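# Place the green block in the blue tray

## Task

Get the green block into the blue tray. The robot must not fall over or be left tilted, or the task fails.

## Robot and tools

ROBOT. A simulated Rainbow Robotics RB-Y1: a wheeled base (two drive wheels plus two rear casters, no sideways motion), a torso whose leg folds at ankle, knee and hip, two 7-joint arms with parallel grippers, and a head. Each hand has a wrist camera in a case that juts out sideways and can strike things. The base is 0.58 m wide, extends 0.10 m ahead of the drive axle and 0.57 m behind it, and sweeps a 0.58 m radius when it spins in place. The task also fails if anything is knocked or moved out of the work area.

FRAMES. All positions are in metres. Base frame: origin on the floor between the drive wheels, x forward, y left, z up. The chest, left_hand and right_hand readings are in this frame. A hand point lies midway between the finger pads, 0.03 m back from the fingertips. Fingers point along the hand's -z and close along its x. The printed hand position may be off, more so at long reach or under load. base_odometry is in the odometry frame, which is the base frame at scene start. It counts wheel turns only, so slip looks like travel. Heading is in rad, positive to the left.

TOOL move. One action per call. Leave out both action and motion keys to just read state and images.
- base: {"x_m_s", "turn_rad_s", "for_s"}. These are velocities held for for_s seconds, then the base stops. They are not a destination. x_m_s is forward speed, 0.005 to 1.5 either way, or 0. turn_rad_s is leftward turn rate, 0.02 to 1.509 either way, or 0. for_s is 0.1 to 5. Distance covered is about speed × for_s. Acceleration is about 0.4 m/s² (turning 0.5 rad/s²).
- joints: absolute targets keyed by joint name, in rad (grippers in m of opening, 0 to 0.1). Ranges: torso_squat_rad 0 to 1.2, torso_shift_rad -0.3 to 0.6, torso_pitch_rad -0.2 to 1.4 (positive bows forward), torso_yaw_rad -1.5 to 1.5 (lift both arms out 0.2 rad or more first). Shoulder pitch ±2.356, negative swings forward and up. left_shoulder_roll_rad 0 to 3.141; right_shoulder_roll_rad -3.141 to 0 (outward). Shoulder yaw ±2.094. Elbow -2.617 to 0.01, negative bends. Forearm roll ±3.141. Wrist pitch -1.57 to 1.919. Hand roll ±2.705. head_pan_rad ±0.523, positive to the left. head_tilt_rad -0.35 to 1.57, positive looks down. Combined torso limits: squat+shift<=1.52; squat-shift+pitch<=1.57; shift+0.5pitch-0.4squat<=0.7; shift+0.3pitch-0.5squat<=0.39.
- target: {"side":"left"|"right", "x","y","z" (base frame, m, -3 to 3), "quat_wxyz" (as printed on the hand lines)}. This is an absolute hand pose. It is solved once into joint angles, so the hand travels along an arc. Split long moves into short steps. It may be combined only with min_time_s.
- min_time_s 0.1 to 8: the least time for arm, head and torso motions.
- contact_limits: gripper current in mA, 200 to 672.5, keyed left_gripper_m / right_gripper_m. It starts at 672.5 and stays until changed.
- cameras: head_camera, left_wrist_camera, right_wrist_camera, or all.
- blocking: false returns after about 0.5 s while motion continues.
Result lines: "move" reads done, or the worst status. Hand status is reached (within 10 mm and 2°), short, or refused with a reason. joint_status can be done, off_target (still pushing), not_followed (arm check withheld the command), contact_stop/time_out (whole group drops its targets), limit_stop_at_<name> (self-collision guard), torque_fault, or limit_stop_at_motor_heat. After a refusal or an unplanned stop, the rest of that reply's move, wait and finished_scene calls are skipped. on_its_own reports what the robot did without being commanded. Other readings: lidar_m gives 12 sectors of 30°, starting straight ahead and going counter-clockwise, measured at 0.23 m height. motor_effort is wheel effort in %; above about 30 at rest means the wheel is pushing on something. Joint torques, external torques and wrist force/torque are raw and offset.

OTHER TOOLS. wait(seconds 0 to 10, cameras) lets time pass and returns early once running moves have settled. stop(cameras) brakes every motion. zoom_image(camera, region [x0,y0,x1,y1] in pixels, at most 504×504) gives a closer view. read_manual returns the licences. finished_scene(scene 1) ends the scene for good; the block must stay in the tray afterward.

GRASPING. Command an opening at least 0.005 m narrower than the block. Pads press at 44 to 55 N. off_target or done both count as a normal grip. Lowering the current limit softens the grip.

AVOID. Letting the arms strike or press each other, including grippers and camera cases; about 0.5 rad of outward shoulder roll keeps the hands apart. Fast bending or sudden stops with the arms reached forward, which can tip the robot. Driving fast into furniture; the base does not stop on contact, and a stalled wheel shuts the motors off for 2 s. The upper body catching under a table edge. Dropping the block from a height or releasing it while it moves. Contact torque at a joint's limit, which freezes the robot for 10 s. Long stretched-out holds, which overheat the motors.

Each tool is called after ">>>" by a JSON object that holds its "name" and its "arguments".

## Session

>>> {"name": "move", "arguments": {}}

Scene clock: 0.00 s.
Joint torques (N m): no reading
External joint torques (N m): no reading
Wrist force (N): no reading
Wrist torque (N m): no reading
Wrist force, peak (N): no reading
base_odometry: x=+0.000 y=+0.000 heading=+0.000
lidar_m: 2.84 2.65 2.29 2.68 2.72 2.41 2.41 2.22 1.54 1.54 2.32 2.71
base_status: not commanded
joint_positions: torso_squat_rad=+0.350 torso_shift_rad=+0.000 torso_pitch_rad=+0.000 torso_yaw_rad=+0.000 left_shoulder_pitch_rad=+0.040 left_shoulder_roll_rad=+0.025 left_shoulder_yaw_rad=+0.020 left_elbow_rad=-0.202 left_forearm_roll_rad=-0.026 left_wrist_pitch_rad=+0.048 left_hand_roll_rad=+0.039 left_gripper_m=+0.100 right_shoulder_pitch_rad=+0.007 right_shoulder_roll_rad=-0.034 right_shoulder_yaw_rad=-0.032 right_elbow_rad=-0.232 right_forearm_roll_rad=-0.026 right_wrist_pitch_rad=-0.027 right_hand_roll_rad=-0.006 right_gripper_m=+0.099 head_pan_rad=+0.000 head_tilt_rad=+0.400
joint_status: not commanded
wheel_motors_off: 0
motor_effort: left_wheel=+3 right_wheel=+0
chest: x=-0.2280 y=-0.0007 z=+1.2475 quat_wxyz=(+1.000, +0.001, +0.000, +0.000) (m; base frame)
left_hand: x=-0.1693 y=+0.2419 z=+0.5645 quat_wxyz=(+0.998, +0.015, -0.058, +0.022) (m; base frame)
right_hand: x=-0.1145 y=-0.2502 z=+0.5719 quat_wxyz=(+0.991, -0.017, -0.126, -0.031) (m; base frame)
pictures: head_camera, left_wrist_camera, right_wrist_camera
Images, in order (width x height): head_camera 896x504, left_wrist_camera 644x364, right_wrist_camera 644x364.

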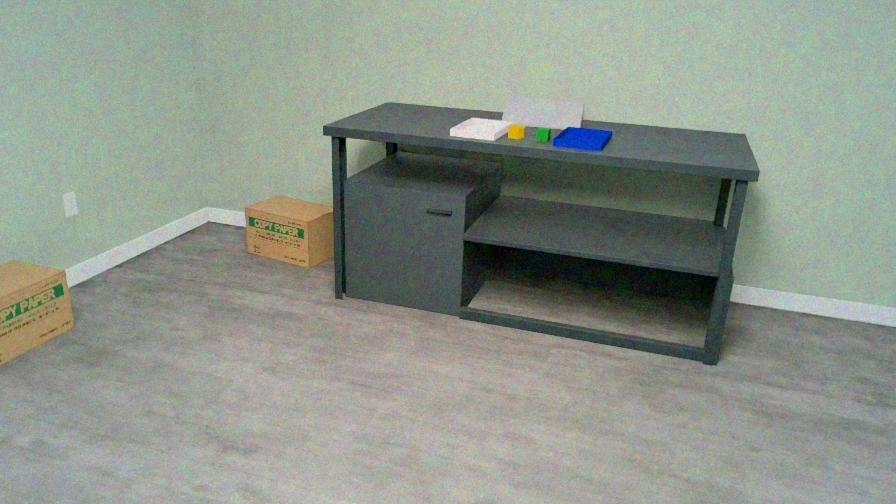

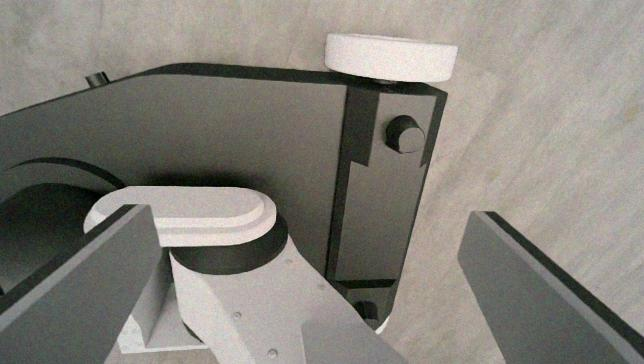

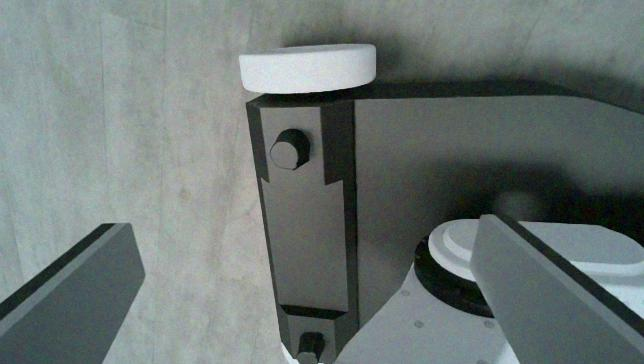

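>>> {"name": "zoom_image", "arguments": {"camera": "head_camera", "region": [420, 70, 660, 205]}}

Scaled by 2.100 from the camera's 896x504 image, which has a finer 1280x720 frame.

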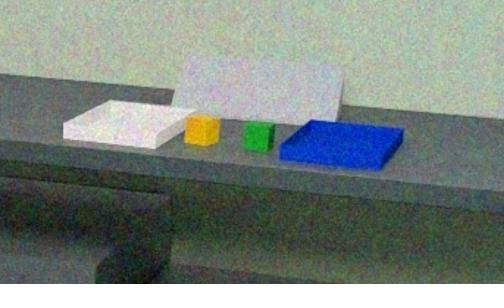

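>>> {"name": "move", "arguments": {"base": {"x_m_s": 0.8, "for_s": 2.2}, "joints": {"head_tilt_rad": 0.6}}}

>>> {"name": "move", "arguments": {"base": {"turn_rad_s": -1.0, "for_s": 0.84}, "cameras": ["head_camera"]}}

Scene clock: 18.13 s.
Joint torques (N m): left_arm=[-1.06 0.56 0.33 -0.33 0.03 -0.45 0.15] | right_arm=[-1.25 -0.97 -0.38 -0.85 0.22 -0.33 -0.06]
External joint torques (N m): left_arm=[0.16 -0.37 0.26 0.16 0.03 -0.13 0.16] | right_arm=[1.27 0.64 -0.28 0.38 0.16 0.24 -0.08]
Wrist force (N): left_arm=[-0.5 1.4 -7.5] | right_arm=[-1.9 0.9 -7.3]
Wrist torque (N m): left_arm=[-0.10 -0.02 0.14] | right_arm=[0.04 -0.10 0.15]
Wrist force, peak (N): left_arm=[-1.3 1.5 -8.1] | right_arm=[-2.0 0.6 -7.7]
move: done
base_odometry: x=+1.760 y=+0.002 heading=+0.001
lidar_m: 1.07 1.25 1.79 1.77 2.31 4.08 4.08 2.43 2.51 2.52 1.35 1.70
base_status: done (sent for 2.2 of 2.2 s)
joint_positions: torso_squat_rad=+0.350 torso_shift_rad=+0.000 torso_pitch_rad=+0.000 torso_yaw_rad=+0.000 left_shoulder_pitch_rad=+0.040 left_shoulder_roll_rad=+0.025 left_shoulder_yaw_rad=+0.020 left_elbow_rad=-0.202 left_forearm_roll_rad=-0.026 left_wrist_pitch_rad=+0.048 left_hand_roll_rad=+0.039 left_gripper_m=+0.100 right_shoulder_pitch_rad=+0.007 right_shoulder_roll_rad=-0.034 right_shoulder_yaw_rad=-0.032 right_elbow_rad=-0.232 right_forearm_roll_rad=-0.026 right_wrist_pitch_rad=-0.027 right_hand_roll_rad=-0.006 right_gripper_m=+0.099 head_pan_rad=+0.000 head_tilt_rad=+0.600
joint_status: all done
wheel_motors_off: 0
motor_effort: left_wheel=+14(49) right_wheel=-10(23)
chest: x=-0.2279 y=-0.0007 z=+1.2475 quat_wxyz=(+1.000, +0.001, +0.000, +0.000) (m; base frame)
left_hand: x=-0.1692 y=+0.2419 z=+0.5645 quat_wxyz=(+0.998, +0.015, -0.058, +0.022) (m; base frame)
right_hand: x=-0.1144 y=-0.2502 z=+0.5719 quat_wxyz=(+0.991, -0.017, -0.126, -0.031) (m; base frame)
pictures: none

Scene clock: 20.47 s.
Joint torques (N m): left_arm=[-1 0.2 0.87 -0.39 0.04 -0.45 0.15] | right_arm=[-2.3 -1.54 -0.83 -0.68 0.27 -0.41 -0.09]
External joint torques (N m): left_arm=[0.21 -0.72 0.8 0.1 0.04 -0.13 0.15] | right_arm=[0.21 0.07 -0.72 0.55 0.22 0.15 -0.11]
Wrist force (N): left_arm=[-1.1 1.4 -7.8] | right_arm=[-2.4 1.3 -6.4]
Wrist torque (N m): left_arm=[-0.12 -0.11 0.13] | right_arm=[0.06 -0.15 0.11]
Wrist force, peak (N): left_arm=[-0.9 1.6 -8.0] | right_arm=[-2.9 1.6 -7.0]
move: done
base_odometry: x=+1.760 y=+0.002 heading=-0.345
lidar_m: 1.09 1.08 1.81 1.77 1.97 2.94 4.07 3.70 2.44 2.50 2.58 1.34
base_status: done (sent for 0.83 of 0.83 s)
joint_positions: torso_squat_rad=+0.350 torso_shift_rad=+0.000 torso_pitch_rad=+0.000 torso_yaw_rad=+0.000 left_shoulder_pitch_rad=+0.040 left_shoulder_roll_rad=+0.025 left_shoulder_yaw_rad=+0.020 left_elbow_rad=-0.202 left_forearm_roll_rad=-0.026 left_wrist_pitch_rad=+0.048 left_hand_roll_rad=+0.039 left_gripper_m=+0.100 right_shoulder_pitch_rad=+0.007 right_shoulder_roll_rad=-0.034 right_shoulder_yaw_rad=-0.032 right_elbow_rad=-0.232 right_forearm_roll_rad=-0.026 right_wrist_pitch_rad=-0.027 right_hand_roll_rad=-0.006 right_gripper_m=+0.099 head_pan_rad=+0.000 head_tilt_rad=+0.600
joint_status: not commanded
wheel_motors_off: 0
motor_effort: left_wheel=+15(35) right_wheel=+2(32)
chest: x=-0.2279 y=-0.0007 z=+1.2475 quat_wxyz=(+1.000, +0.000, +0.000, +0.000) (m; base frame)
left_hand: x=-0.1692 y=+0.2419 z=+0.5645 quat_wxyz=(+0.998, +0.015, -0.058, +0.022) (m; base frame)
right_hand: x=-0.1144 y=-0.2502 z=+0.5719 quat_wxyz=(+0.991, -0.017, -0.126, -0.031) (m; base frame)
pictures: head_camera
Images, in order (width x height): head_camera 896x504.

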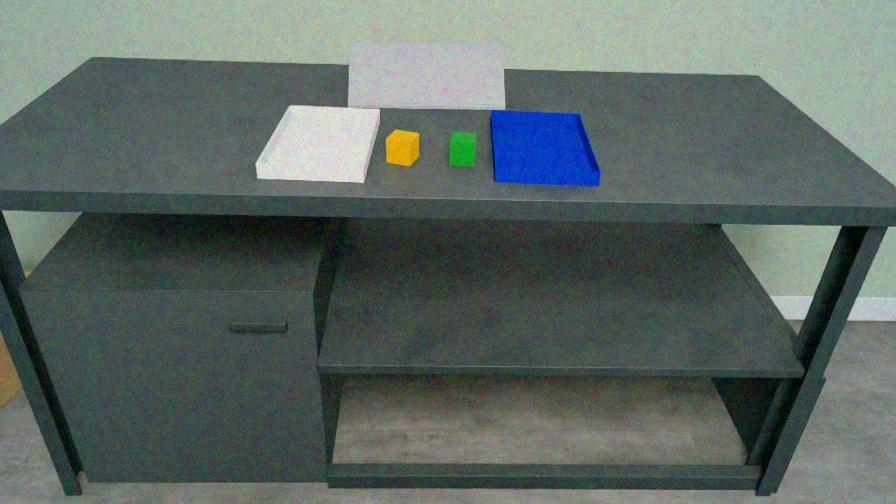

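>>> {"name": "move", "arguments": {"base": {"x_m_s": 0.4, "turn_rad_s": -0.03, "for_s": 1.0}, "joints": {"head_tilt_rad": 0.3, "torso_pitch_rad": 0.5}}}

>>> {"name": "move", "arguments": {"target": {"side": "right", "x": 0.33, "y": -0.12, "z": 1.0, "quat_wxyz": [1, 0, 0, 0]}, "cameras": ["head_camera"]}}

Scene clock: 33.37 s.
Joint torques (N m): left_arm=[13.01 0.2 0.58 4.26 0.13 0.39 0.12] | right_arm=[13.18 -1.3 -1.03 4.4 0 0.72 -0.14]
External joint torques (N m): left_arm=[1.26 -0.78 0.42 -0.33 0.13 -0.23 0.1] | right_arm=[1.46 0.13 -0.66 0.26 0.08 0.28 -0.12]
Wrist force (N): left_arm=[2.0 1.4 -7.3] | right_arm=[0.7 1.0 -7.4]
Wrist torque (N m): left_arm=[-0.13 0.08 0.14] | right_arm=[0.04 0.04 0.10]
Wrist force, peak (N): left_arm=[1.4 1.2 -8.1] | right_arm=[-2.2 1.2 -7.5]
move: done
base_odometry: x=+2.133 y=-0.143 heading=-0.376
lidar_m: 1.31 0.70 0.88 1.79 1.85 2.59 4.48 3.79 2.64 2.47 1.03 1.18
base_status: done (sent for 1 of 1 s)
joint_positions: torso_squat_rad=+0.350 torso_shift_rad=+0.000 torso_pitch_rad=+0.500 torso_yaw_rad=+0.000 left_shoulder_pitch_rad=+0.040 left_shoulder_roll_rad=+0.025 left_shoulder_yaw_rad=+0.020 left_elbow_rad=-0.202 left_forearm_roll_rad=-0.026 left_wrist_pitch_rad=+0.048 left_hand_roll_rad=+0.039 left_gripper_m=+0.100 right_shoulder_pitch_rad=+0.007 right_shoulder_roll_rad=-0.034 right_shoulder_yaw_rad=-0.032 right_elbow_rad=-0.232 right_forearm_roll_rad=-0.026 right_wrist_pitch_rad=-0.027 right_hand_roll_rad=-0.006 right_gripper_m=+0.099 head_pan_rad=+0.000 head_tilt_rad=+0.300
joint_status: all done
wheel_motors_off: 0
motor_effort: left_wheel=-8(46) right_wheel=+6(31)
chest: x=-0.0796 y=-0.0007 z=+1.2096 quat_wxyz=(+0.969, +0.000, +0.247, +0.000) (m; base frame)
left_hand: x=-0.3556 y=+0.2419 z=+0.5821 quat_wxyz=(+0.981, +0.020, +0.190, +0.018) (m; base frame)
right_hand: x=-0.3038 y=-0.2502 z=+0.5623 quat_wxyz=(+0.992, -0.024, +0.123, -0.025) (m; base frame)
pictures: none

Scene clock: 35.40 s.
Joint torques (N m): left_arm=[13.3 0.61 0.33 4.3 0.13 0.33 0.01] | right_arm=[-11.58 1.28 1.38 -7.19 0.61 -1.14 0.04]
External joint torques (N m): left_arm=[1.55 -0.37 0.17 -0.28 0.13 -0.3 -0.01] | right_arm=[0.54 0.87 0.95 0.43 0.44 -0.03 0.01]
Wrist force (N): left_arm=[2.1 1.5 -7.4] | right_arm=[-3.7 0.2 -5.9]
Wrist torque (N m): left_arm=[-0.14 0.09 0.15] | right_arm=[0.05 -0.22 0.15]
Wrist force, peak (N): left_arm=[2.3 1.0 -7.8] | right_arm=[-0.9 0.8 -8.9]
move: short
base_odometry: x=+2.133 y=-0.143 heading=-0.376
lidar_m: 1.30 0.70 0.88 1.81 1.84 2.61 4.48 3.80 2.64 2.47 1.04 1.18
base_status: not commanded
joint_positions: torso_squat_rad=+0.350 torso_shift_rad=+0.000 torso_pitch_rad=+0.500 torso_yaw_rad=+0.000 left_shoulder_pitch_rad=+0.040 left_shoulder_roll_rad=+0.025 left_shoulder_yaw_rad=+0.020 left_elbow_rad=-0.202 left_forearm_roll_rad=-0.026 left_wrist_pitch_rad=+0.048 left_hand_roll_rad=+0.039 left_gripper_m=+0.100 right_shoulder_pitch_rad=-0.718 right_shoulder_roll_rad=+0.000 right_shoulder_yaw_rad=+0.036 right_elbow_rad=-2.290 right_forearm_roll_rad=+0.057 right_wrist_pitch_rad=+1.919 right_hand_roll_rad=-0.229 right_gripper_m=+0.099 head_pan_rad=+0.000 head_tilt_rad=+0.300
joint_status: all done
wheel_motors_off: 0
motor_effort: left_wheel=-8(9) right_wheel=+6(8)
chest: x=-0.0796 y=-0.0007 z=+1.2096 quat_wxyz=(+0.969, +0.000, +0.247, +0.000) (m; base frame)
left_hand: x=-0.3556 y=+0.2419 z=+0.5821 quat_wxyz=(+0.981, +0.020, +0.190, +0.018) (m; base frame)
right_hand: x=+0.3303 y=-0.1200 z=+0.9996 quat_wxyz=(+0.962, +0.061, -0.267, +0.000) (m; base frame)
right_hand_status: short (checked arc, as near as the solve gets, planned for 1.7 s): 0 mm and 31.7 deg off. The place is met; only the turn is off.
pictures: head_camera
Images, in order (width x height): head_camera 896x504.

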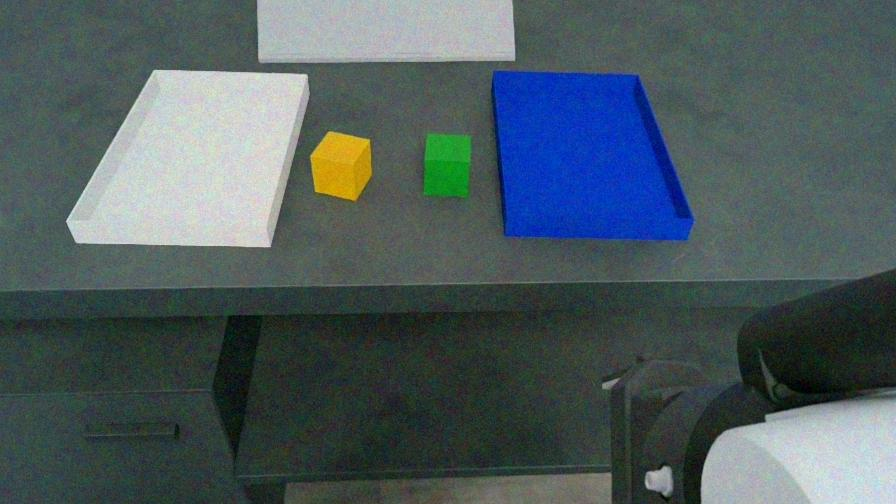

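>>> {"name": "move", "arguments": {"joints": {"head_tilt_rad": 0.4, "torso_pitch_rad": 0.7}}}

>>> {"name": "move", "arguments": {"target": {"side": "right", "x": 0.35, "y": -0.08, "z": 0.97, "quat_wxyz": [1, 0, 0, 0]}}}

>>> {"name": "move", "arguments": {"base": {"x_m_s": 0.4, "for_s": 1.2}, "cameras": ["head_camera", "right_wrist_camera"]}}

Scene clock: 46.37 s.
Joint torques (N m): left_arm=[17.9 0.39 0.59 5.84 -0.06 0.71 -0.13] | right_arm=[-9.05 2.32 1.49 -8.4 0.39 -0.65 -0.07]
External joint torques (N m): left_arm=[1.61 -0.55 0.4 -0.52 -0.05 -0.27 -0.16] | right_arm=[0.32 1.15 0.64 -0.1 0.28 0.11 -0.09]
Wrist force (N): left_arm=[3.2 1.5 -6.9] | right_arm=[-3.0 0.2 -6.6]
Wrist torque (N m): left_arm=[-0.14 0.14 0.14] | right_arm=[0.07 -0.20 0.18]
Wrist force, peak (N): left_arm=[2.3 1.3 -7.8] | right_arm=[-4.3 0.5 -6.8]
move: done
base_odometry: x=+2.133 y=-0.143 heading=-0.376
lidar_m: 1.30 0.70 0.88 1.80 1.86 2.62 4.48 3.80 2.64 2.47 1.04 1.18
base_status: not commanded
joint_positions: torso_squat_rad=+0.350 torso_shift_rad=+0.000 torso_pitch_rad=+0.700 torso_yaw_rad=+0.000 left_shoulder_pitch_rad=+0.040 left_shoulder_roll_rad=+0.025 left_shoulder_yaw_rad=+0.020 left_elbow_rad=-0.202 left_forearm_roll_rad=-0.026 left_wrist_pitch_rad=+0.048 left_hand_roll_rad=+0.039 left_gripper_m=+0.100 right_shoulder_pitch_rad=-0.717 right_shoulder_roll_rad=+0.000 right_shoulder_yaw_rad=+0.036 right_elbow_rad=-2.290 right_forearm_roll_rad=+0.057 right_wrist_pitch_rad=+1.919 right_hand_roll_rad=-0.229 right_gripper_m=+0.099 head_pan_rad=+0.000 head_tilt_rad=+0.400
joint_status: all done
wheel_motors_off: 0
motor_effort: left_wheel=-8(9) right_wheel=+5(7)
chest: x=-0.0287 y=-0.0007 z=+1.1747 quat_wxyz=(+0.939, +0.000, +0.343, +0.000) (m; base frame)
left_hand: x=-0.4238 y=+0.2419 z=+0.6145 quat_wxyz=(+0.958, +0.021, +0.287, +0.016) (m; base frame)
right_hand: x=+0.3313 y=-0.1200 z=+0.8875 quat_wxyz=(+0.984, +0.060, -0.169, -0.006) (m; base frame)
pictures: none

Scene clock: 47.40 s.
Joint torques (N m): left_arm=[18.06 0.4 0.48 5.94 0.2 0.77 0.19] | right_arm=[-10 3.04 0.38 -7.01 0.31 -0.85 0.06]
External joint torques (N m): left_arm=[1.77 -0.53 0.29 -0.43 0.21 -0.21 0.16] | right_arm=[-0.19 0.81 -0.34 0.25 0.15 0.37 0.03]
Wrist force (N): left_arm=[3.2 1.4 -6.9] | right_arm=[-3.9 -0.2 -5.5]
Wrist torque (N m): left_arm=[-0.11 0.15 0.14] | right_arm=[0.10 -0.18 0.13]
Wrist force, peak (N): left_arm=[3.1 1.4 -7.1] | right_arm=[-3.3 -1.2 -8.1]
move: short
base_odometry: x=+2.133 y=-0.143 heading=-0.376
lidar_m: 1.29 0.70 0.87 1.80 1.85 2.61 4.49 3.81 2.63 2.46 1.03 1.18
base_status: not commanded
joint_positions: torso_squat_rad=+0.350 torso_shift_rad=+0.000 torso_pitch_rad=+0.700 torso_yaw_rad=+0.000 left_shoulder_pitch_rad=+0.040 left_shoulder_roll_rad=+0.025 left_shoulder_yaw_rad=+0.020 left_elbow_rad=-0.202 left_forearm_roll_rad=-0.026 left_wrist_pitch_rad=+0.048 left_hand_roll_rad=+0.039 left_gripper_m=+0.100 right_shoulder_pitch_rad=-0.799 right_shoulder_roll_rad=+0.000 right_shoulder_yaw_rad=+0.183 right_elbow_rad=-2.461 right_forearm_roll_rad=+0.137 right_wrist_pitch_rad=+1.919 right_hand_roll_rad=-0.326 right_gripper_m=+0.099 head_pan_rad=+0.000 head_tilt_rad=+0.400
joint_status: all done
wheel_motors_off: 0
motor_effort: left_wheel=-7(8) right_wheel=+6(7)
chest: x=-0.0287 y=-0.0007 z=+1.1747 quat_wxyz=(+0.939, +0.000, +0.343, +0.000) (m; base frame)
left_hand: x=-0.4238 y=+0.2419 z=+0.6145 quat_wxyz=(+0.958, +0.021, +0.287, +0.016) (m; base frame)
right_hand: x=+0.3501 y=-0.0800 z=+0.9696 quat_wxyz=(+0.952, +0.094, -0.290, +0.000) (m; base frame)
right_hand_status: short (checked arc, as near as the solve gets, planned for 0.5 s): 0 mm and 35.5 deg off. The place is met; only the turn is off.
pictures: none

Scene clock: 50.13 s.
Joint torques (N m): left_arm=[18.19 0.32 0.23 6.16 0.16 0.78 0.13] | right_arm=[-9.99 2.85 0.85 -7.45 0.54 -0.93 0.04]
External joint torques (N m): left_arm=[1.89 -0.61 0.04 -0.2 0.17 -0.19 0.09] | right_arm=[-0.19 0.62 0.12 -0.19 0.39 0.29 0]
Wrist force (N): left_arm=[3.1 1.4 -6.5] | right_arm=[-3.6 -0.6 -5.9]
Wrist torque (N m): left_arm=[-0.13 0.14 0.15] | right_arm=[0.13 -0.18 0.13]
Wrist force, peak (N): left_arm=[3.2 1.2 -7.3] | right_arm=[-4.3 -0.2 -6.6]
move: done
base_odometry: x=+2.579 y=-0.320 heading=-0.377
lidar_m: 0.82 0.42 0.33 0.57 1.92 2.54 4.96 3.06 2.59 0.83 0.84 0.88
base_status: done (sent for 1.2 of 1.2 s)
joint_positions: torso_squat_rad=+0.350 torso_shift_rad=+0.000 torso_pitch_rad=+0.700 torso_yaw_rad=+0.000 left_shoulder_pitch_rad=+0.040 left_shoulder_roll_rad=+0.025 left_shoulder_yaw_rad=+0.020 left_elbow_rad=-0.202 left_forearm_roll_rad=-0.026 left_wrist_pitch_rad=+0.048 left_hand_roll_rad=+0.039 left_gripper_m=+0.100 right_shoulder_pitch_rad=-0.799 right_shoulder_roll_rad=+0.000 right_shoulder_yaw_rad=+0.183 right_elbow_rad=-2.461 right_forearm_roll_rad=+0.137 right_wrist_pitch_rad=+1.919 right_hand_roll_rad=-0.326 right_gripper_m=+0.099 head_pan_rad=+0.000 head_tilt_rad=+0.400
joint_status: not commanded
wheel_motors_off: 0
motor_effort: left_wheel=-5(16) right_wheel=+4(24)
chest: x=-0.0286 y=-0.0007 z=+1.1747 quat_wxyz=(+0.939, +0.000, +0.343, +0.000) (m; base frame)
left_hand: x=-0.4238 y=+0.2419 z=+0.6145 quat_wxyz=(+0.957, +0.021, +0.287, +0.016) (m; base frame)
right_hand: x=+0.3502 y=-0.0800 z=+0.9695 quat_wxyz=(+0.952, +0.094, -0.290, +0.000) (m; base frame)
pictures: head_camera, right_wrist_camera
Images, in order (width x height): head_camera 896x504, right_wrist_camera 644x364.

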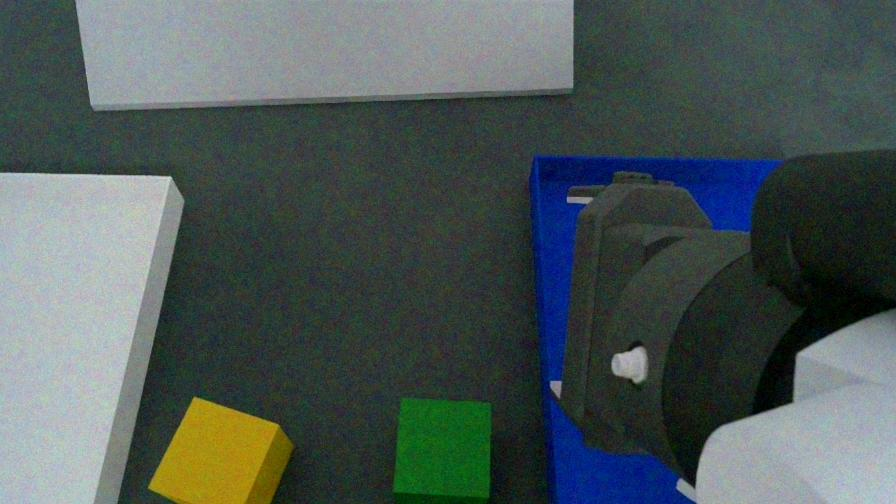

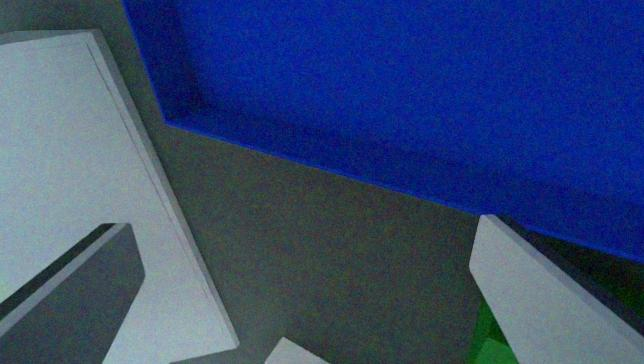

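>>> {"name": "move", "arguments": {"base": {"x_m_s": -0.2, "for_s": 0.5}, "joints": {"head_tilt_rad": 0.45}}}

>>> {"name": "move", "arguments": {"target": {"side": "right", "x": 0.36, "y": -0.17, "z": 0.93, "quat_wxyz": [1, 0, 0, 0]}, "cameras": ["head_camera", "right_wrist_camera"]}}

Scene clock: 59.10 s.
Joint torques (N m): left_arm=[17.53 0.65 0.25 5.86 0.09 0.86 0.1] | right_arm=[-9.45 3.16 0.59 -7.21 0.51 -0.94 0.06]
External joint torques (N m): left_arm=[1.24 -0.28 0.06 -0.51 0.09 -0.11 0.07] | right_arm=[0.36 0.93 -0.13 0.05 0.35 0.28 0.03]
Wrist force (N): left_arm=[3.0 1.0 -6.8] | right_arm=[-4.2 -0.9 -5.0]
Wrist torque (N m): left_arm=[-0.07 0.12 0.12] | right_arm=[0.15 -0.25 0.20]
Wrist force, peak (N): left_arm=[3.8 1.2 -7.1] | right_arm=[-4.5 0.1 -6.6]
move: done
base_odometry: x=+2.486 y=-0.283 heading=-0.375
lidar_m: 0.93 0.42 0.39 0.89 1.89 2.47 4.86 3.05 2.59 2.46 0.85 0.98
base_status: done (sent for 0.5 of 0.5 s)
joint_positions: torso_squat_rad=+0.350 torso_shift_rad=+0.000 torso_pitch_rad=+0.700 torso_yaw_rad=+0.000 left_shoulder_pitch_rad=+0.040 left_shoulder_roll_rad=+0.025 left_shoulder_yaw_rad=+0.020 left_elbow_rad=-0.202 left_forearm_roll_rad=-0.026 left_wrist_pitch_rad=+0.048 left_hand_roll_rad=+0.039 left_gripper_m=+0.100 right_shoulder_pitch_rad=-0.799 right_shoulder_roll_rad=+0.000 right_shoulder_yaw_rad=+0.183 right_elbow_rad=-2.461 right_forearm_roll_rad=+0.137 right_wrist_pitch_rad=+1.919 right_hand_roll_rad=-0.326 right_gripper_m=+0.099 head_pan_rad=+0.000 head_tilt_rad=+0.450
joint_status: all done
wheel_motors_off: 0
motor_effort: left_wheel=+17(32) right_wheel=-14(17)
chest: x=-0.0287 y=-0.0007 z=+1.1748 quat_wxyz=(+0.939, +0.000, +0.343, +0.000) (m; base frame)
left_hand: x=-0.4239 y=+0.2419 z=+0.6145 quat_wxyz=(+0.957, +0.021, +0.287, +0.016) (m; base frame)
right_hand: x=+0.3501 y=-0.0800 z=+0.9696 quat_wxyz=(+0.952, +0.094, -0.290, +0.000) (m; base frame)
pictures: none

Scene clock: 60.20 s.
Joint torques (N m): left_arm=[17.53 0.13 0.87 5.94 0.19 0.82 0] | right_arm=[-9.41 0.32 -0.31 -7.86 0.29 -0.87 -0.32]
External joint torques (N m): left_arm=[1.23 -0.81 0.68 -0.42 0.2 -0.16 -0.03] | right_arm=[0.31 0.55 -1.19 -0.04 0.1 0.14 -0.34]
Wrist force (N): left_arm=[3.3 1.2 -6.7] | right_arm=[-3.5 0.8 -5.6]
Wrist torque (N m): left_arm=[-0.09 0.14 0.13] | right_arm=[0.02 -0.26 0.03]
Wrist force, peak (N): left_arm=[3.3 1.5 -7.2] | right_arm=[-4.2 -0.2 -7.0]
move: short
base_odometry: x=+2.486 y=-0.283 heading=-0.375
lidar_m: 0.92 0.42 0.40 0.88 1.87 2.46 4.86 3.07 2.58 2.46 0.84 0.98
base_status: not commanded
joint_positions: torso_squat_rad=+0.350 torso_shift_rad=+0.000 torso_pitch_rad=+0.700 torso_yaw_rad=+0.000 left_shoulder_pitch_rad=+0.040 left_shoulder_roll_rad=+0.025 left_shoulder_yaw_rad=+0.020 left_elbow_rad=-0.202 left_forearm_roll_rad=-0.026 left_wrist_pitch_rad=+0.048 left_hand_roll_rad=+0.039 left_gripper_m=+0.100 right_shoulder_pitch_rad=-0.770 right_shoulder_roll_rad=+0.000 right_shoulder_yaw_rad=-0.083 right_elbow_rad=-2.386 right_forearm_roll_rad=+0.142 right_wrist_pitch_rad=+1.919 right_hand_roll_rad=-0.056 right_gripper_m=+0.099 head_pan_rad=+0.000 head_tilt_rad=+0.450
joint_status: all done
wheel_motors_off: 0
motor_effort: left_wheel=+18(18) right_wheel=-14(15)
chest: x=-0.0287 y=-0.0007 z=+1.1748 quat_wxyz=(+0.939, +0.000, +0.343, +0.000) (m; base frame)
left_hand: x=-0.4239 y=+0.2419 z=+0.6145 quat_wxyz=(+0.957, +0.021, +0.287, +0.016) (m; base frame)
right_hand: x=+0.3601 y=-0.1699 z=+0.9295 quat_wxyz=(+0.970, +0.010, -0.244, +0.000) (m; base frame)
right_hand_status: short (checked arc, as near as the solve gets, planned for 0.6 s): 0 mm and 28.3 deg off. The place is met; only the turn is off.
pictures: head_camera, right_wrist_camera
Images, in order (width x height): head_camera 896x504, right_wrist_camera 644x364.

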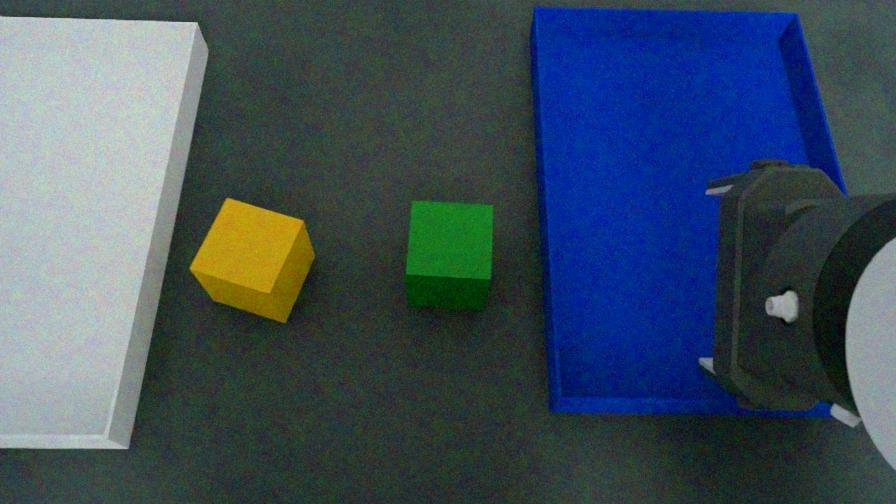

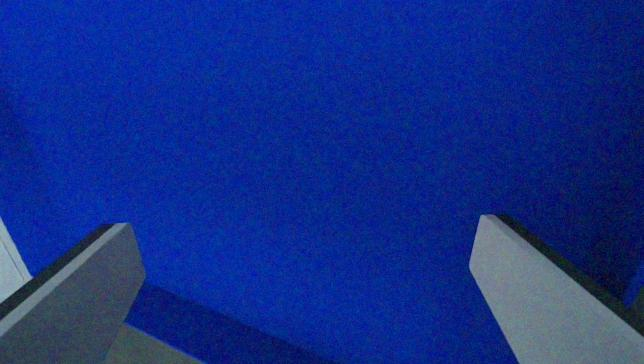

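>>> {"name": "move", "arguments": {"target": {"side": "right", "x": 0.4, "y": -0.002, "z": 0.93, "quat_wxyz": [1, 0, 0, 0]}, "cameras": ["head_camera", "right_wrist_camera"]}}

Scene clock: 67.50 s.
Joint torques (N m): left_arm=[17.67 0.78 0.13 5.99 0.06 0.94 -0.03] | right_arm=[-21.96 -2.78 -6.23 -6.16 0.67 0.04 0.22]
External joint torques (N m): left_arm=[1.37 -0.15 -0.06 -0.37 0.07 -0.04 -0.06] | right_arm=[0.16 0.67 0.86 -0.15 0.45 0.05 0.22]
Wrist force (N): left_arm=[3.5 1.3 -7.0] | right_arm=[0.0 0.2 -6.9]
Wrist torque (N m): left_arm=[-0.11 0.18 0.14] | right_arm=[0.15 0.02 0.09]
Wrist force, peak (N): left_arm=[3.5 1.7 -7.3] | right_arm=[-3.4 1.0 -7.3]
move: done
base_odometry: x=+2.486 y=-0.283 heading=-0.375
lidar_m: 0.92 0.42 0.38 0.90 1.88 2.46 4.87 3.08 2.60 2.46 0.85 0.98
base_status: not commanded
joint_positions: torso_squat_rad=+0.350 torso_shift_rad=+0.000 torso_pitch_rad=+0.700 torso_yaw_rad=+0.000 left_shoulder_pitch_rad=+0.040 left_shoulder_roll_rad=+0.025 left_shoulder_yaw_rad=+0.020 left_elbow_rad=-0.202 left_forearm_roll_rad=-0.026 left_wrist_pitch_rad=+0.048 left_hand_roll_rad=+0.039 left_gripper_m=+0.100 right_shoulder_pitch_rad=-1.643 right_shoulder_roll_rad=-0.429 right_shoulder_yaw_rad=+0.647 right_elbow_rad=-1.436 right_forearm_roll_rad=-0.848 right_wrist_pitch_rad=+1.919 right_hand_roll_rad=-1.070 right_gripper_m=+0.099 head_pan_rad=+0.000 head_tilt_rad=+0.450
joint_status: all done
wheel_motors_off: 0
motor_effort: left_wheel=+17(18) right_wheel=-14(15)
chest: x=-0.0287 y=-0.0007 z=+1.1748 quat_wxyz=(+0.939, +0.000, +0.343, +0.000) (m; base frame)
left_hand: x=-0.4239 y=+0.2419 z=+0.6145 quat_wxyz=(+0.957, +0.021, +0.287, +0.016) (m; base frame)
right_hand: x=+0.4002 y=-0.0023 z=+0.9304 quat_wxyz=(+1.000, +0.001, -0.002, -0.001) (m; base frame)
right_hand_status: reached (checked arc, planned for 1.1 s): 1 mm and 0.2 deg off.
pictures: head_camera, right_wrist_camera
Images, in order (width x height): head_camera 896x504, right_wrist_camera 644x364.

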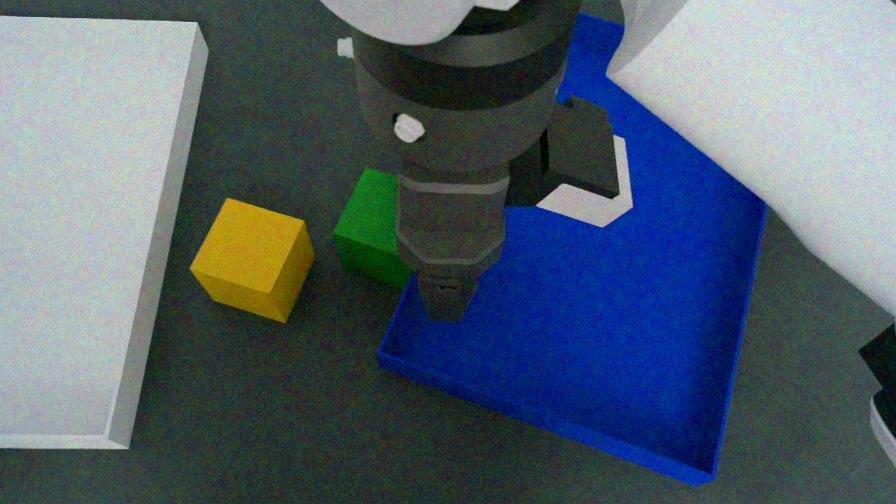

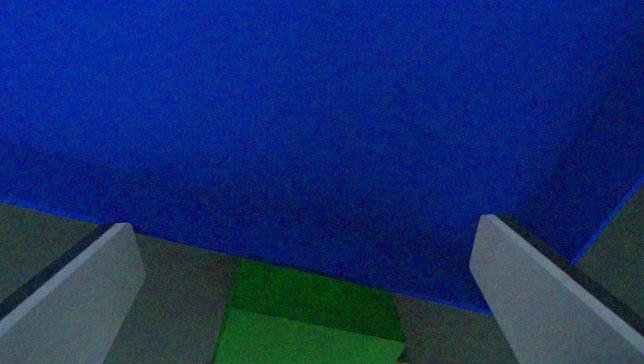

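>>> {"name": "move", "arguments": {"target": {"side": "right", "x": 0.413, "y": 0.036, "z": 0.935, "quat_wxyz": [0.984, 0, 0, -0.176]}, "cameras": ["head_camera", "right_wrist_camera"]}}

Scene clock: 74.60 s.
Joint torques (N m): left_arm=[17.35 0.26 -0.11 6.15 0.05 0.72 -0.14] | right_arm=[-23.8 -2.43 -7.89 -6.34 0.38 0.2 -0.03]
External joint torques (N m): left_arm=[1.06 -0.67 -0.3 -0.21 0.06 -0.26 -0.17] | right_arm=[-0.59 0.32 -1.75 0.13 0.17 0.21 -0.03]
Wrist force (N): left_arm=[3.2 1.1 -7.1] | right_arm=[-0.3 1.0 -7.1]
Wrist torque (N m): left_arm=[-0.09 0.14 0.13] | right_arm=[0.00 0.02 0.14]
Wrist force, peak (N): left_arm=[3.4 1.4 -7.3] | right_arm=[-1.1 -0.1 -8.2]
move: done
base_odometry: x=+2.486 y=-0.283 heading=-0.375
lidar_m: 0.92 0.40 0.39 0.89 1.89 2.46 4.86 3.05 2.60 2.46 0.85 0.98
base_status: not commanded
joint_positions: torso_squat_rad=+0.350 torso_shift_rad=+0.000 torso_pitch_rad=+0.700 torso_yaw_rad=+0.000 left_shoulder_pitch_rad=+0.040 left_shoulder_roll_rad=+0.025 left_shoulder_yaw_rad=+0.020 left_elbow_rad=-0.202 left_forearm_roll_rad=-0.026 left_wrist_pitch_rad=+0.048 left_hand_roll_rad=+0.039 left_gripper_m=+0.100 right_shoulder_pitch_rad=-1.734 right_shoulder_roll_rad=-0.296 right_shoulder_yaw_rad=+0.622 right_elbow_rad=-1.231 right_forearm_roll_rad=-0.773 right_wrist_pitch_rad=+1.889 right_hand_roll_rad=-1.368 right_gripper_m=+0.099 head_pan_rad=+0.000 head_tilt_rad=+0.450
joint_status: all done
wheel_motors_off: 0
motor_effort: left_wheel=+17(18) right_wheel=-14(14)
chest: x=-0.0287 y=-0.0007 z=+1.1748 quat_wxyz=(+0.939, +0.000, +0.343, +0.000) (m; base frame)
left_hand: x=-0.4239 y=+0.2419 z=+0.6145 quat_wxyz=(+0.957, +0.021, +0.287, +0.016) (m; base frame)
right_hand: x=+0.4123 y=+0.0358 z=+0.9351 quat_wxyz=(+0.985, +0.002, -0.002, -0.174) (m; base frame)
right_hand_status: reached (checked arc, planned for 0.5 s): 1 mm and 0.4 deg off.
pictures: head_camera, right_wrist_camera
Images, in order (width x height): head_camera 896x504, right_wrist_camera 644x364.

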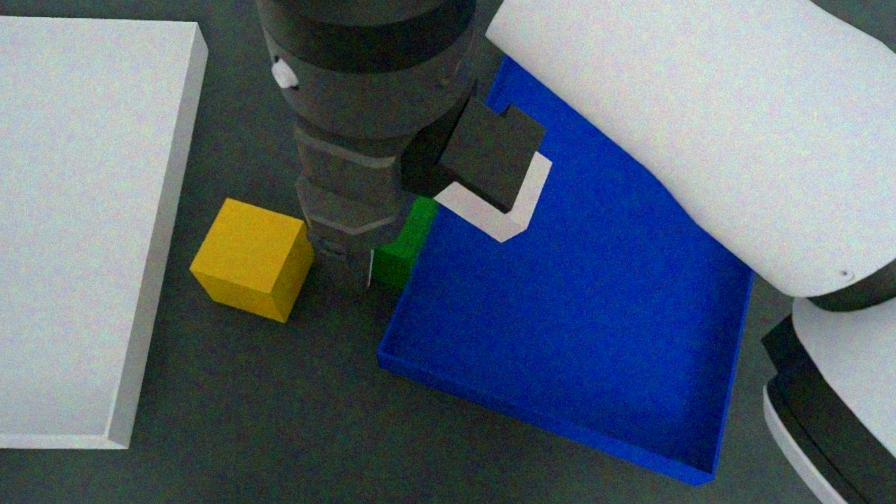

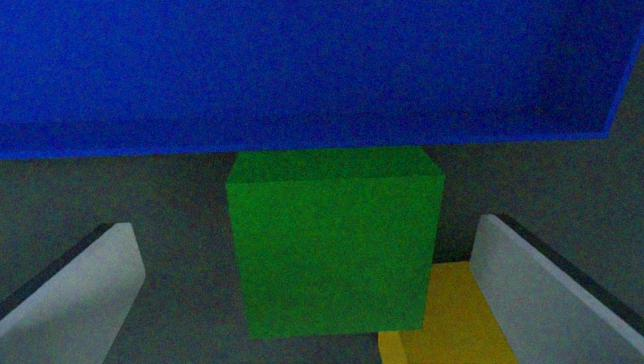

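>>> {"name": "move", "arguments": {"target": {"side": "right", "x": 0.410, "y": 0.030, "z": 0.924, "quat_wxyz": [0.984, 0, 0, -0.176]}, "cameras": ["right_wrist_camera"]}}

>>> {"name": "move", "arguments": {"joints": {"right_gripper_m": 0.025}, "cameras": ["right_wrist_camera"]}}

Scene clock: 90.77 s.
Joint torques (N m): left_arm=[17.64 0.29 0.5 6.03 0.14 0.7 0.01] | right_arm=[-23.91 -2.82 -5.46 -6.64 0.39 0.21 -0.08]
External joint torques (N m): left_arm=[1.35 -0.64 0.31 -0.33 0.15 -0.27 -0.02] | right_arm=[-0.93 -0.16 0.7 -0.12 0.19 0.21 -0.08]
Wrist force (N): left_arm=[3.1 1.0 -6.8] | right_arm=[-0.4 0.9 -7.2]
Wrist torque (N m): left_arm=[-0.07 0.14 0.11] | right_arm=[0.07 0.01 0.16]
Wrist force, peak (N): left_arm=[3.1 1.1 -7.6] | right_arm=[-0.4 0.7 -8.0]
move: done
base_odometry: x=+2.486 y=-0.283 heading=-0.375
lidar_m: 0.92 0.42 0.39 0.88 1.88 2.46 4.86 3.08 2.58 2.46 0.85 0.97
base_status: not commanded
joint_positions: torso_squat_rad=+0.350 torso_shift_rad=+0.000 torso_pitch_rad=+0.700 torso_yaw_rad=+0.000 left_shoulder_pitch_rad=+0.040 left_shoulder_roll_rad=+0.025 left_shoulder_yaw_rad=+0.020 left_elbow_rad=-0.202 left_forearm_roll_rad=-0.026 left_wrist_pitch_rad=+0.048 left_hand_roll_rad=+0.039 left_gripper_m=+0.100 right_shoulder_pitch_rad=-1.704 right_shoulder_roll_rad=-0.306 right_shoulder_yaw_rad=+0.629 right_elbow_rad=-1.247 right_forearm_roll_rad=-0.767 right_wrist_pitch_rad=+1.879 right_hand_roll_rad=-1.368 right_gripper_m=+0.099 head_pan_rad=+0.000 head_tilt_rad=+0.450
joint_status: all done
wheel_motors_off: 0
motor_effort: left_wheel=+17(18) right_wheel=-14(14)
chest: x=-0.0287 y=-0.0007 z=+1.1747 quat_wxyz=(+0.939, +0.000, +0.343, +0.000) (m; base frame)
left_hand: x=-0.4239 y=+0.2419 z=+0.6145 quat_wxyz=(+0.957, +0.021, +0.287, +0.016) (m; base frame)
right_hand: x=+0.4098 y=+0.0300 z=+0.9243 quat_wxyz=(+0.984, +0.000, +0.000, -0.176) (m; base frame)
right_hand_status: reached (checked arc, planned for 0.2 s): 0 mm and 0.0 deg off.
pictures: right_wrist_camera
Images, in order (width x height): right_wrist_camera 644x364.

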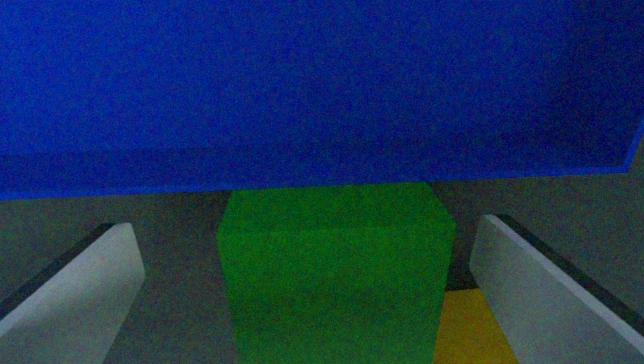

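Scene clock: 92.13 s.
Joint torques (N m): left_arm=[17.49 0.41 0.63 5.92 -0.04 0.8 0.11] | right_arm=[-23.74 -2.84 -5.4 -6.83 0.41 0.01 -0.04]
External joint torques (N m): left_arm=[1.19 -0.52 0.44 -0.45 -0.03 -0.17 0.08] | right_arm=[-0.76 -0.19 0.77 -0.31 0.2 0.01 -0.04]
Wrist force (N): left_arm=[3.4 1.2 -6.9] | right_arm=[0.2 0.7 -5.9]
Wrist torque (N m): left_arm=[-0.11 0.17 0.13] | right_arm=[0.07 0.04 0.15]
Wrist force, peak (N): left_arm=[3.2 1.4 -7.2] | right_arm=[-0.3 0.8 -7.6]
move: off_target
base_odometry: x=+2.486 y=-0.283 heading=-0.375
lidar_m: 0.92 0.42 0.38 0.90 1.88 2.47 4.85 3.07 2.58 2.46 0.86 0.99
base_status: not commanded
joint_positions: torso_squat_rad=+0.350 torso_shift_rad=+0.000 torso_pitch_rad=+0.700 torso_yaw_rad=+0.000 left_shoulder_pitch_rad=+0.040 left_shoulder_roll_rad=+0.025 left_shoulder_yaw_rad=+0.020 left_elbow_rad=-0.202 left_forearm_roll_rad=-0.026 left_wrist_pitch_rad=+0.048 left_hand_roll_rad=+0.039 left_gripper_m=+0.100 right_shoulder_pitch_rad=-1.704 right_shoulder_roll_rad=-0.306 right_shoulder_yaw_rad=+0.629 right_elbow_rad=-1.247 right_forearm_roll_rad=-0.767 right_wrist_pitch_rad=+1.879 right_hand_roll_rad=-1.368 right_gripper_m=+0.049 head_pan_rad=+0.000 head_tilt_rad=+0.450
joint_status: right_gripper_m off_target (ended at +0.049, target +0.025)
wheel_motors_off: 0
motor_effort: left_wheel=+17(18) right_wheel=-14(14)
chest: x=-0.0287 y=-0.0007 z=+1.1747 quat_wxyz=(+0.939, +0.000, +0.343, +0.000) (m; base frame)
left_hand: x=-0.4239 y=+0.2419 z=+0.6145 quat_wxyz=(+0.957, +0.021, +0.287, +0.016) (m; base frame)
right_hand: x=+0.4098 y=+0.0300 z=+0.9243 quat_wxyz=(+0.984, +0.000, +0.000, -0.176) (m; base frame)
pictures: right_wrist_camera
Images, in order (width x height): right_wrist_camera 644x364.

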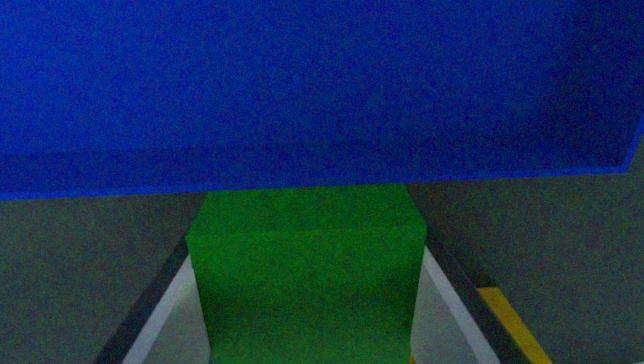

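>>> {"name": "move", "arguments": {"target": {"side": "right", "x": 0.420, "y": 0.026, "z": 0.95, "quat_wxyz": [0.984, 0, 0, -0.176]}}}

>>> {"name": "move", "arguments": {"target": {"side": "right", "x": 0.43, "y": 0.022, "z": 0.99, "quat_wxyz": [0.984, 0, 0, -0.176]}, "cameras": ["right_wrist_camera", "head_camera"]}}

Scene clock: 98.33 s.
Joint torques (N m): left_arm=[17.59 0.56 0.54 5.93 0.22 0.8 0.16] | right_arm=[-24.24 -2.93 -7.38 -6.22 0.08 0.11 -0.19]
External joint torques (N m): left_arm=[1.29 -0.36 0.35 -0.44 0.23 -0.18 0.13] | right_arm=[-0.68 0.4 -1.18 0.09 -0.13 0.11 -0.19]
Wrist force (N): left_arm=[3.3 1.5 -6.8] | right_arm=[0.2 0.8 -7.9]
Wrist torque (N m): left_arm=[-0.14 0.15 0.12] | right_arm=[0.05 0.03 0.05]
Wrist force, peak (N): left_arm=[3.3 1.4 -7.4] | right_arm=[-0.5 0.8 -9.6]
move: done
base_odometry: x=+2.486 y=-0.283 heading=-0.375
lidar_m: 0.93 0.41 0.38 0.89 1.88 2.46 4.86 3.08 2.59 2.46 0.85 0.98
base_status: not commanded
joint_positions: torso_squat_rad=+0.350 torso_shift_rad=+0.000 torso_pitch_rad=+0.700 torso_yaw_rad=+0.000 left_shoulder_pitch_rad=+0.040 left_shoulder_roll_rad=+0.025 left_shoulder_yaw_rad=+0.020 left_elbow_rad=-0.202 left_forearm_roll_rad=-0.026 left_wrist_pitch_rad=+0.048 left_hand_roll_rad=+0.039 left_gripper_m=+0.100 right_shoulder_pitch_rad=-1.761 right_shoulder_roll_rad=-0.321 right_shoulder_yaw_rad=+0.602 right_elbow_rad=-1.227 right_forearm_roll_rad=-0.796 right_wrist_pitch_rad=+1.919 right_hand_roll_rad=-1.353 right_gripper_m=+0.049 head_pan_rad=+0.000 head_tilt_rad=+0.450
joint_status: all done
wheel_motors_off: 0
motor_effort: left_wheel=+17(19) right_wheel=-14(15)
chest: x=-0.0287 y=-0.0007 z=+1.1747 quat_wxyz=(+0.939, +0.000, +0.343, +0.000) (m; base frame)
left_hand: x=-0.4239 y=+0.2418 z=+0.6145 quat_wxyz=(+0.957, +0.021, +0.287, +0.016) (m; base frame)
right_hand: x=+0.4201 y=+0.0261 z=+0.9501 quat_wxyz=(+0.984, +0.000, +0.000, -0.176) (m; base frame)
right_hand_status: reached (checked arc, planned for 0.3 s): 0 mm and 0.0 deg off.
pictures: none

Scene clock: 99.70 s.
Joint torques (N m): left_arm=[17.68 0.65 0.08 5.97 0.08 0.74 0.05] | right_arm=[-24.67 -4.56 -5.36 -5.11 0.52 0.2 -0.05]
External joint torques (N m): left_arm=[1.38 -0.28 -0.11 -0.39 0.09 -0.24 0.02] | right_arm=[-0.27 0.1 1.76 0.1 0.32 0.19 -0.05]
Wrist force (N): left_arm=[3.5 1.3 -6.5] | right_arm=[0.0 0.4 -7.6]
Wrist torque (N m): left_arm=[-0.09 0.19 0.11] | right_arm=[0.07 0.03 0.20]
Wrist force, peak (N): left_arm=[3.2 1.4 -7.3] | right_arm=[-1.1 1.0 -8.6]
move: done
base_odometry: x=+2.486 y=-0.283 heading=-0.375
lidar_m: 0.93 0.42 0.40 0.90 1.88 2.47 4.86 3.06 2.60 2.47 0.85 0.98
base_status: not commanded
joint_positions: torso_squat_rad=+0.350 torso_shift_rad=+0.000 torso_pitch_rad=+0.700 torso_yaw_rad=+0.000 left_shoulder_pitch_rad=+0.040 left_shoulder_roll_rad=+0.025 left_shoulder_yaw_rad=+0.020 left_elbow_rad=-0.202 left_forearm_roll_rad=-0.026 left_wrist_pitch_rad=+0.048 left_hand_roll_rad=+0.039 left_gripper_m=+0.100 right_shoulder_pitch_rad=-1.893 right_shoulder_roll_rad=-0.400 right_shoulder_yaw_rad=+0.683 right_elbow_rad=-1.199 right_forearm_roll_rad=-0.972 right_wrist_pitch_rad=+1.919 right_hand_roll_rad=-1.395 right_gripper_m=+0.049 head_pan_rad=+0.000 head_tilt_rad=+0.450
joint_status: all done
wheel_motors_off: 0
motor_effort: left_wheel=+17(18) right_wheel=-14(14)
chest: x=-0.0287 y=-0.0007 z=+1.1747 quat_wxyz=(+0.939, +0.000, +0.343, +0.000) (m; base frame)
left_hand: x=-0.4239 y=+0.2418 z=+0.6145 quat_wxyz=(+0.957, +0.021, +0.287, +0.016) (m; base frame)
right_hand: x=+0.4301 y=+0.0221 z=+0.9903 quat_wxyz=(+0.984, +0.000, +0.000, -0.176) (m; base frame)
right_hand_status: reached (checked arc, planned for 0.4 s): 0 mm and 0.0 deg off.
pictures: head_camera, right_wrist_camera
Images, in order (width x height): head_camera 896x504, right_wrist_camera 644x364.

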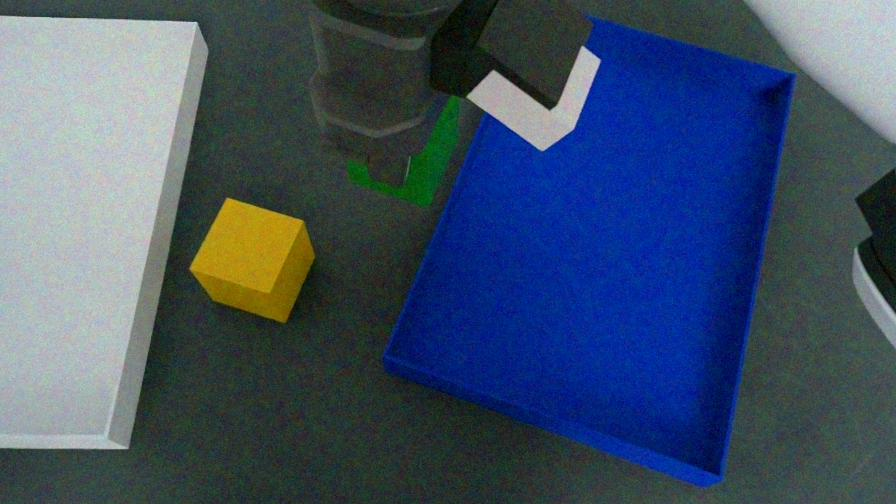

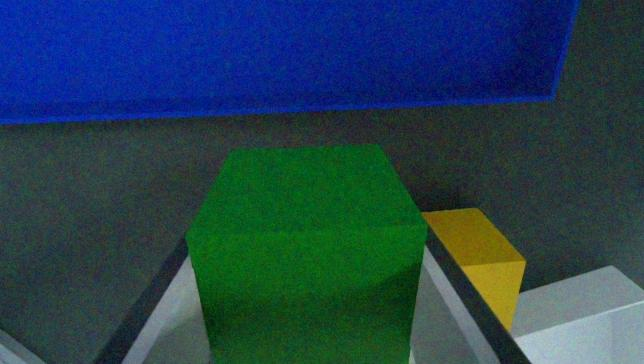

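>>> {"name": "move", "arguments": {"base": {"x_m_s": -0.2, "for_s": 0.4}}}

>>> {"name": "move", "arguments": {"target": {"side": "right", "x": 0.505, "y": -0.04, "z": 0.995, "quat_wxyz": [0.984, 0, 0, -0.176]}}}

>>> {"name": "move", "arguments": {"target": {"side": "right", "x": 0.508, "y": -0.1, "z": 0.975, "quat_wxyz": [0.984, 0, 0, -0.176]}, "cameras": ["right_wrist_camera", "head_camera"]}}

Scene clock: 107.07 s.
Joint torques (N m): left_arm=[17.26 0.56 0.83 5.77 0.14 0.69 0.05] | right_arm=[-25.29 -4.4 -6.04 -5.25 0.51 0.09 -0.26]
External joint torques (N m): left_arm=[0.97 -0.37 0.64 -0.6 0.15 -0.28 0.02] | right_arm=[-0.9 0.25 1.08 -0.04 0.3 0.09 -0.26]
Wrist force (N): left_arm=[3.3 0.9 -6.8] | right_arm=[-0.5 0.9 -7.4]
Wrist torque (N m): left_arm=[-0.05 0.15 0.13] | right_arm=[0.04 -0.02 0.23]
Wrist force, peak (N): left_arm=[3.6 1.4 -7.1] | right_arm=[-0.7 1.0 -8.5]
move: done
base_odometry: x=+2.427 y=-0.260 heading=-0.374
lidar_m: 0.99 0.43 0.47 1.95 1.86 2.42 4.80 3.06 2.59 2.46 0.88 1.05
base_status: done (sent for 0.4 of 0.4 s)
joint_positions: torso_squat_rad=+0.350 torso_shift_rad=+0.000 torso_pitch_rad=+0.700 torso_yaw_rad=+0.000 left_shoulder_pitch_rad=+0.040 left_shoulder_roll_rad=+0.025 left_shoulder_yaw_rad=+0.020 left_elbow_rad=-0.202 left_forearm_roll_rad=-0.026 left_wrist_pitch_rad=+0.048 left_hand_roll_rad=+0.039 left_gripper_m=+0.100 right_shoulder_pitch_rad=-1.893 right_shoulder_roll_rad=-0.400 right_shoulder_yaw_rad=+0.683 right_elbow_rad=-1.199 right_forearm_roll_rad=-0.972 right_wrist_pitch_rad=+1.919 right_hand_roll_rad=-1.395 right_gripper_m=+0.049 head_pan_rad=+0.000 head_tilt_rad=+0.450
joint_status: not commanded
wheel_motors_off: 0
motor_effort: left_wheel=+12(34) right_wheel=-15(29)
chest: x=-0.0288 y=-0.0007 z=+1.1748 quat_wxyz=(+0.939, +0.000, +0.343, +0.000) (m; base frame)
left_hand: x=-0.4239 y=+0.2418 z=+0.6145 quat_wxyz=(+0.958, +0.021, +0.287, +0.016) (m; base frame)
right_hand: x=+0.4300 y=+0.0221 z=+0.9902 quat_wxyz=(+0.984, +0.000, +0.000, -0.176) (m; base frame)
pictures: none

Scene clock: 108.17 s.
Joint torques (N m): left_arm=[17.3 0.21 0.67 5.73 -0.01 0.64 -0.04] | right_arm=[-28.03 -6.37 -7.37 -5.58 0.45 0.25 -0.4]
External joint torques (N m): left_arm=[1 -0.72 0.48 -0.64 0 -0.34 -0.07] | right_arm=[-1.56 0.36 -1.87 -0.29 0.22 0.27 -0.4]
Wrist force (N): left_arm=[3.0 1.5 -6.8] | right_arm=[-0.2 0.4 -7.7]
Wrist torque (N m): left_arm=[-0.15 0.13 0.13] | right_arm=[0.07 -0.01 0.07]
Wrist force, peak (N): left_arm=[3.5 1.2 -7.2] | right_arm=[-0.8 0.6 -8.8]
move: done
base_odometry: x=+2.427 y=-0.260 heading=-0.374
lidar_m: 0.99 0.43 0.48 1.95 1.85 2.42 4.79 3.07 2.59 2.45 0.88 1.06
base_status: not commanded
joint_positions: torso_squat_rad=+0.350 torso_shift_rad=+0.000 torso_pitch_rad=+0.700 torso_yaw_rad=+0.000 left_shoulder_pitch_rad=+0.040 left_shoulder_roll_rad=+0.025 left_shoulder_yaw_rad=+0.020 left_elbow_rad=-0.202 left_forearm_roll_rad=-0.026 left_wrist_pitch_rad=+0.048 left_hand_roll_rad=+0.039 left_gripper_m=+0.100 right_shoulder_pitch_rad=-2.005 right_shoulder_roll_rad=-0.464 right_shoulder_yaw_rad=+0.663 right_elbow_rad=-0.819 right_forearm_roll_rad=-0.958 right_wrist_pitch_rad=+1.797 right_hand_roll_rad=-1.058 right_gripper_m=+0.049 head_pan_rad=+0.000 head_tilt_rad=+0.450
joint_status: all done
wheel_motors_off: 0
motor_effort: left_wheel=+12(13) right_wheel=-13(15)
chest: x=-0.0288 y=-0.0007 z=+1.1748 quat_wxyz=(+0.939, +0.000, +0.343, +0.000) (m; base frame)
left_hand: x=-0.4239 y=+0.2418 z=+0.6145 quat_wxyz=(+0.957, +0.021, +0.287, +0.016) (m; base frame)
right_hand: x=+0.5044 y=-0.0404 z=+0.9951 quat_wxyz=(+0.984, +0.002, -0.003, -0.176) (m; base frame)
right_hand_status: reached (checked arc, planned for 0.7 s): 1 mm and 0.4 deg off.
pictures: none

Scene clock: 109.53 s.
Joint torques (N m): left_arm=[17.53 0.2 0.42 6.11 0.03 0.75 -0.06] | right_arm=[-27.34 -6.53 -8.86 -5.41 0.13 0.03 -0.03]
External joint torques (N m): left_arm=[1.23 -0.73 0.23 -0.26 0.03 -0.23 -0.09] | right_arm=[-1.73 1.13 -2.54 -0.26 -0.1 0.03 -0.03]
Wrist force (N): left_arm=[3.2 1.6 -7.1] | right_arm=[-0.2 0.0 -7.5]
Wrist torque (N m): left_arm=[-0.16 0.15 0.12] | right_arm=[0.11 -0.02 -0.01]
Wrist force, peak (N): left_arm=[3.5 1.3 -7.3] | right_arm=[-1.5 1.4 -9.2]
move: done
base_odometry: x=+2.427 y=-0.260 heading=-0.374
lidar_m: 0.99 0.43 0.45 1.95 1.86 2.42 4.80 3.08 2.60 2.46 0.88 1.05
base_status: not commanded
joint_positions: torso_squat_rad=+0.350 torso_shift_rad=+0.000 torso_pitch_rad=+0.700 torso_yaw_rad=+0.000 left_shoulder_pitch_rad=+0.040 left_shoulder_roll_rad=+0.025 left_shoulder_yaw_rad=+0.020 left_elbow_rad=-0.202 left_forearm_roll_rad=-0.026 left_wrist_pitch_rad=+0.048 left_hand_roll_rad=+0.039 left_gripper_m=+0.100 right_shoulder_pitch_rad=-1.884 right_shoulder_roll_rad=-0.605 right_shoulder_yaw_rad=+0.640 right_elbow_rad=-0.954 right_forearm_roll_rad=-0.979 right_wrist_pitch_rad=+1.800 right_hand_roll_rad=-1.004 right_gripper_m=+0.049 head_pan_rad=+0.000 head_tilt_rad=+0.450
joint_status: all done
wheel_motors_off: 0
motor_effort: left_wheel=+12(13) right_wheel=-13(14)
chest: x=-0.0287 y=-0.0007 z=+1.1748 quat_wxyz=(+0.939, +0.000, +0.343, +0.000) (m; base frame)
left_hand: x=-0.4239 y=+0.2419 z=+0.6146 quat_wxyz=(+0.957, +0.021, +0.287, +0.016) (m; base frame)
right_hand: x=+0.5080 y=-0.1003 z=+0.9751 quat_wxyz=(+0.984, -0.001, +0.001, -0.176) (m; base frame)
right_hand_status: reached (checked arc, planned for 0.4 s): 0 mm and 0.1 deg off.
pictures: head_camera, right_wrist_camera
Images, in order (width x height): head_camera 896x504, right_wrist_camera 644x364.

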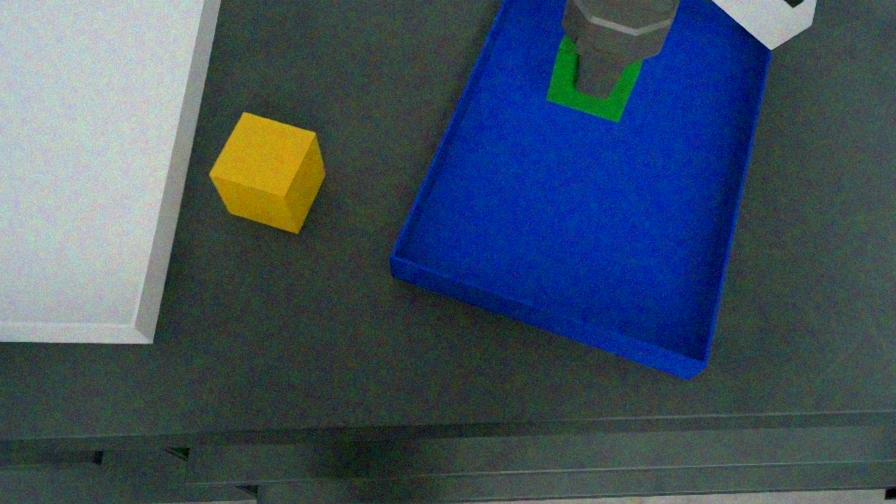

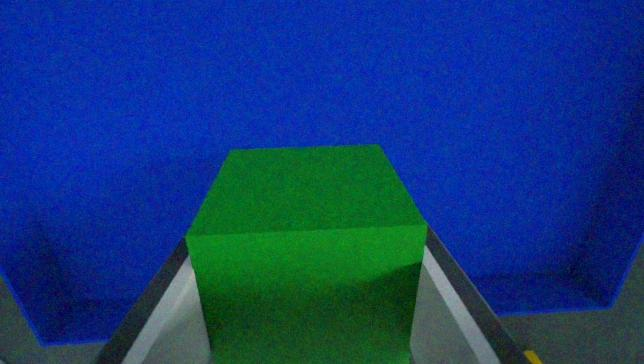

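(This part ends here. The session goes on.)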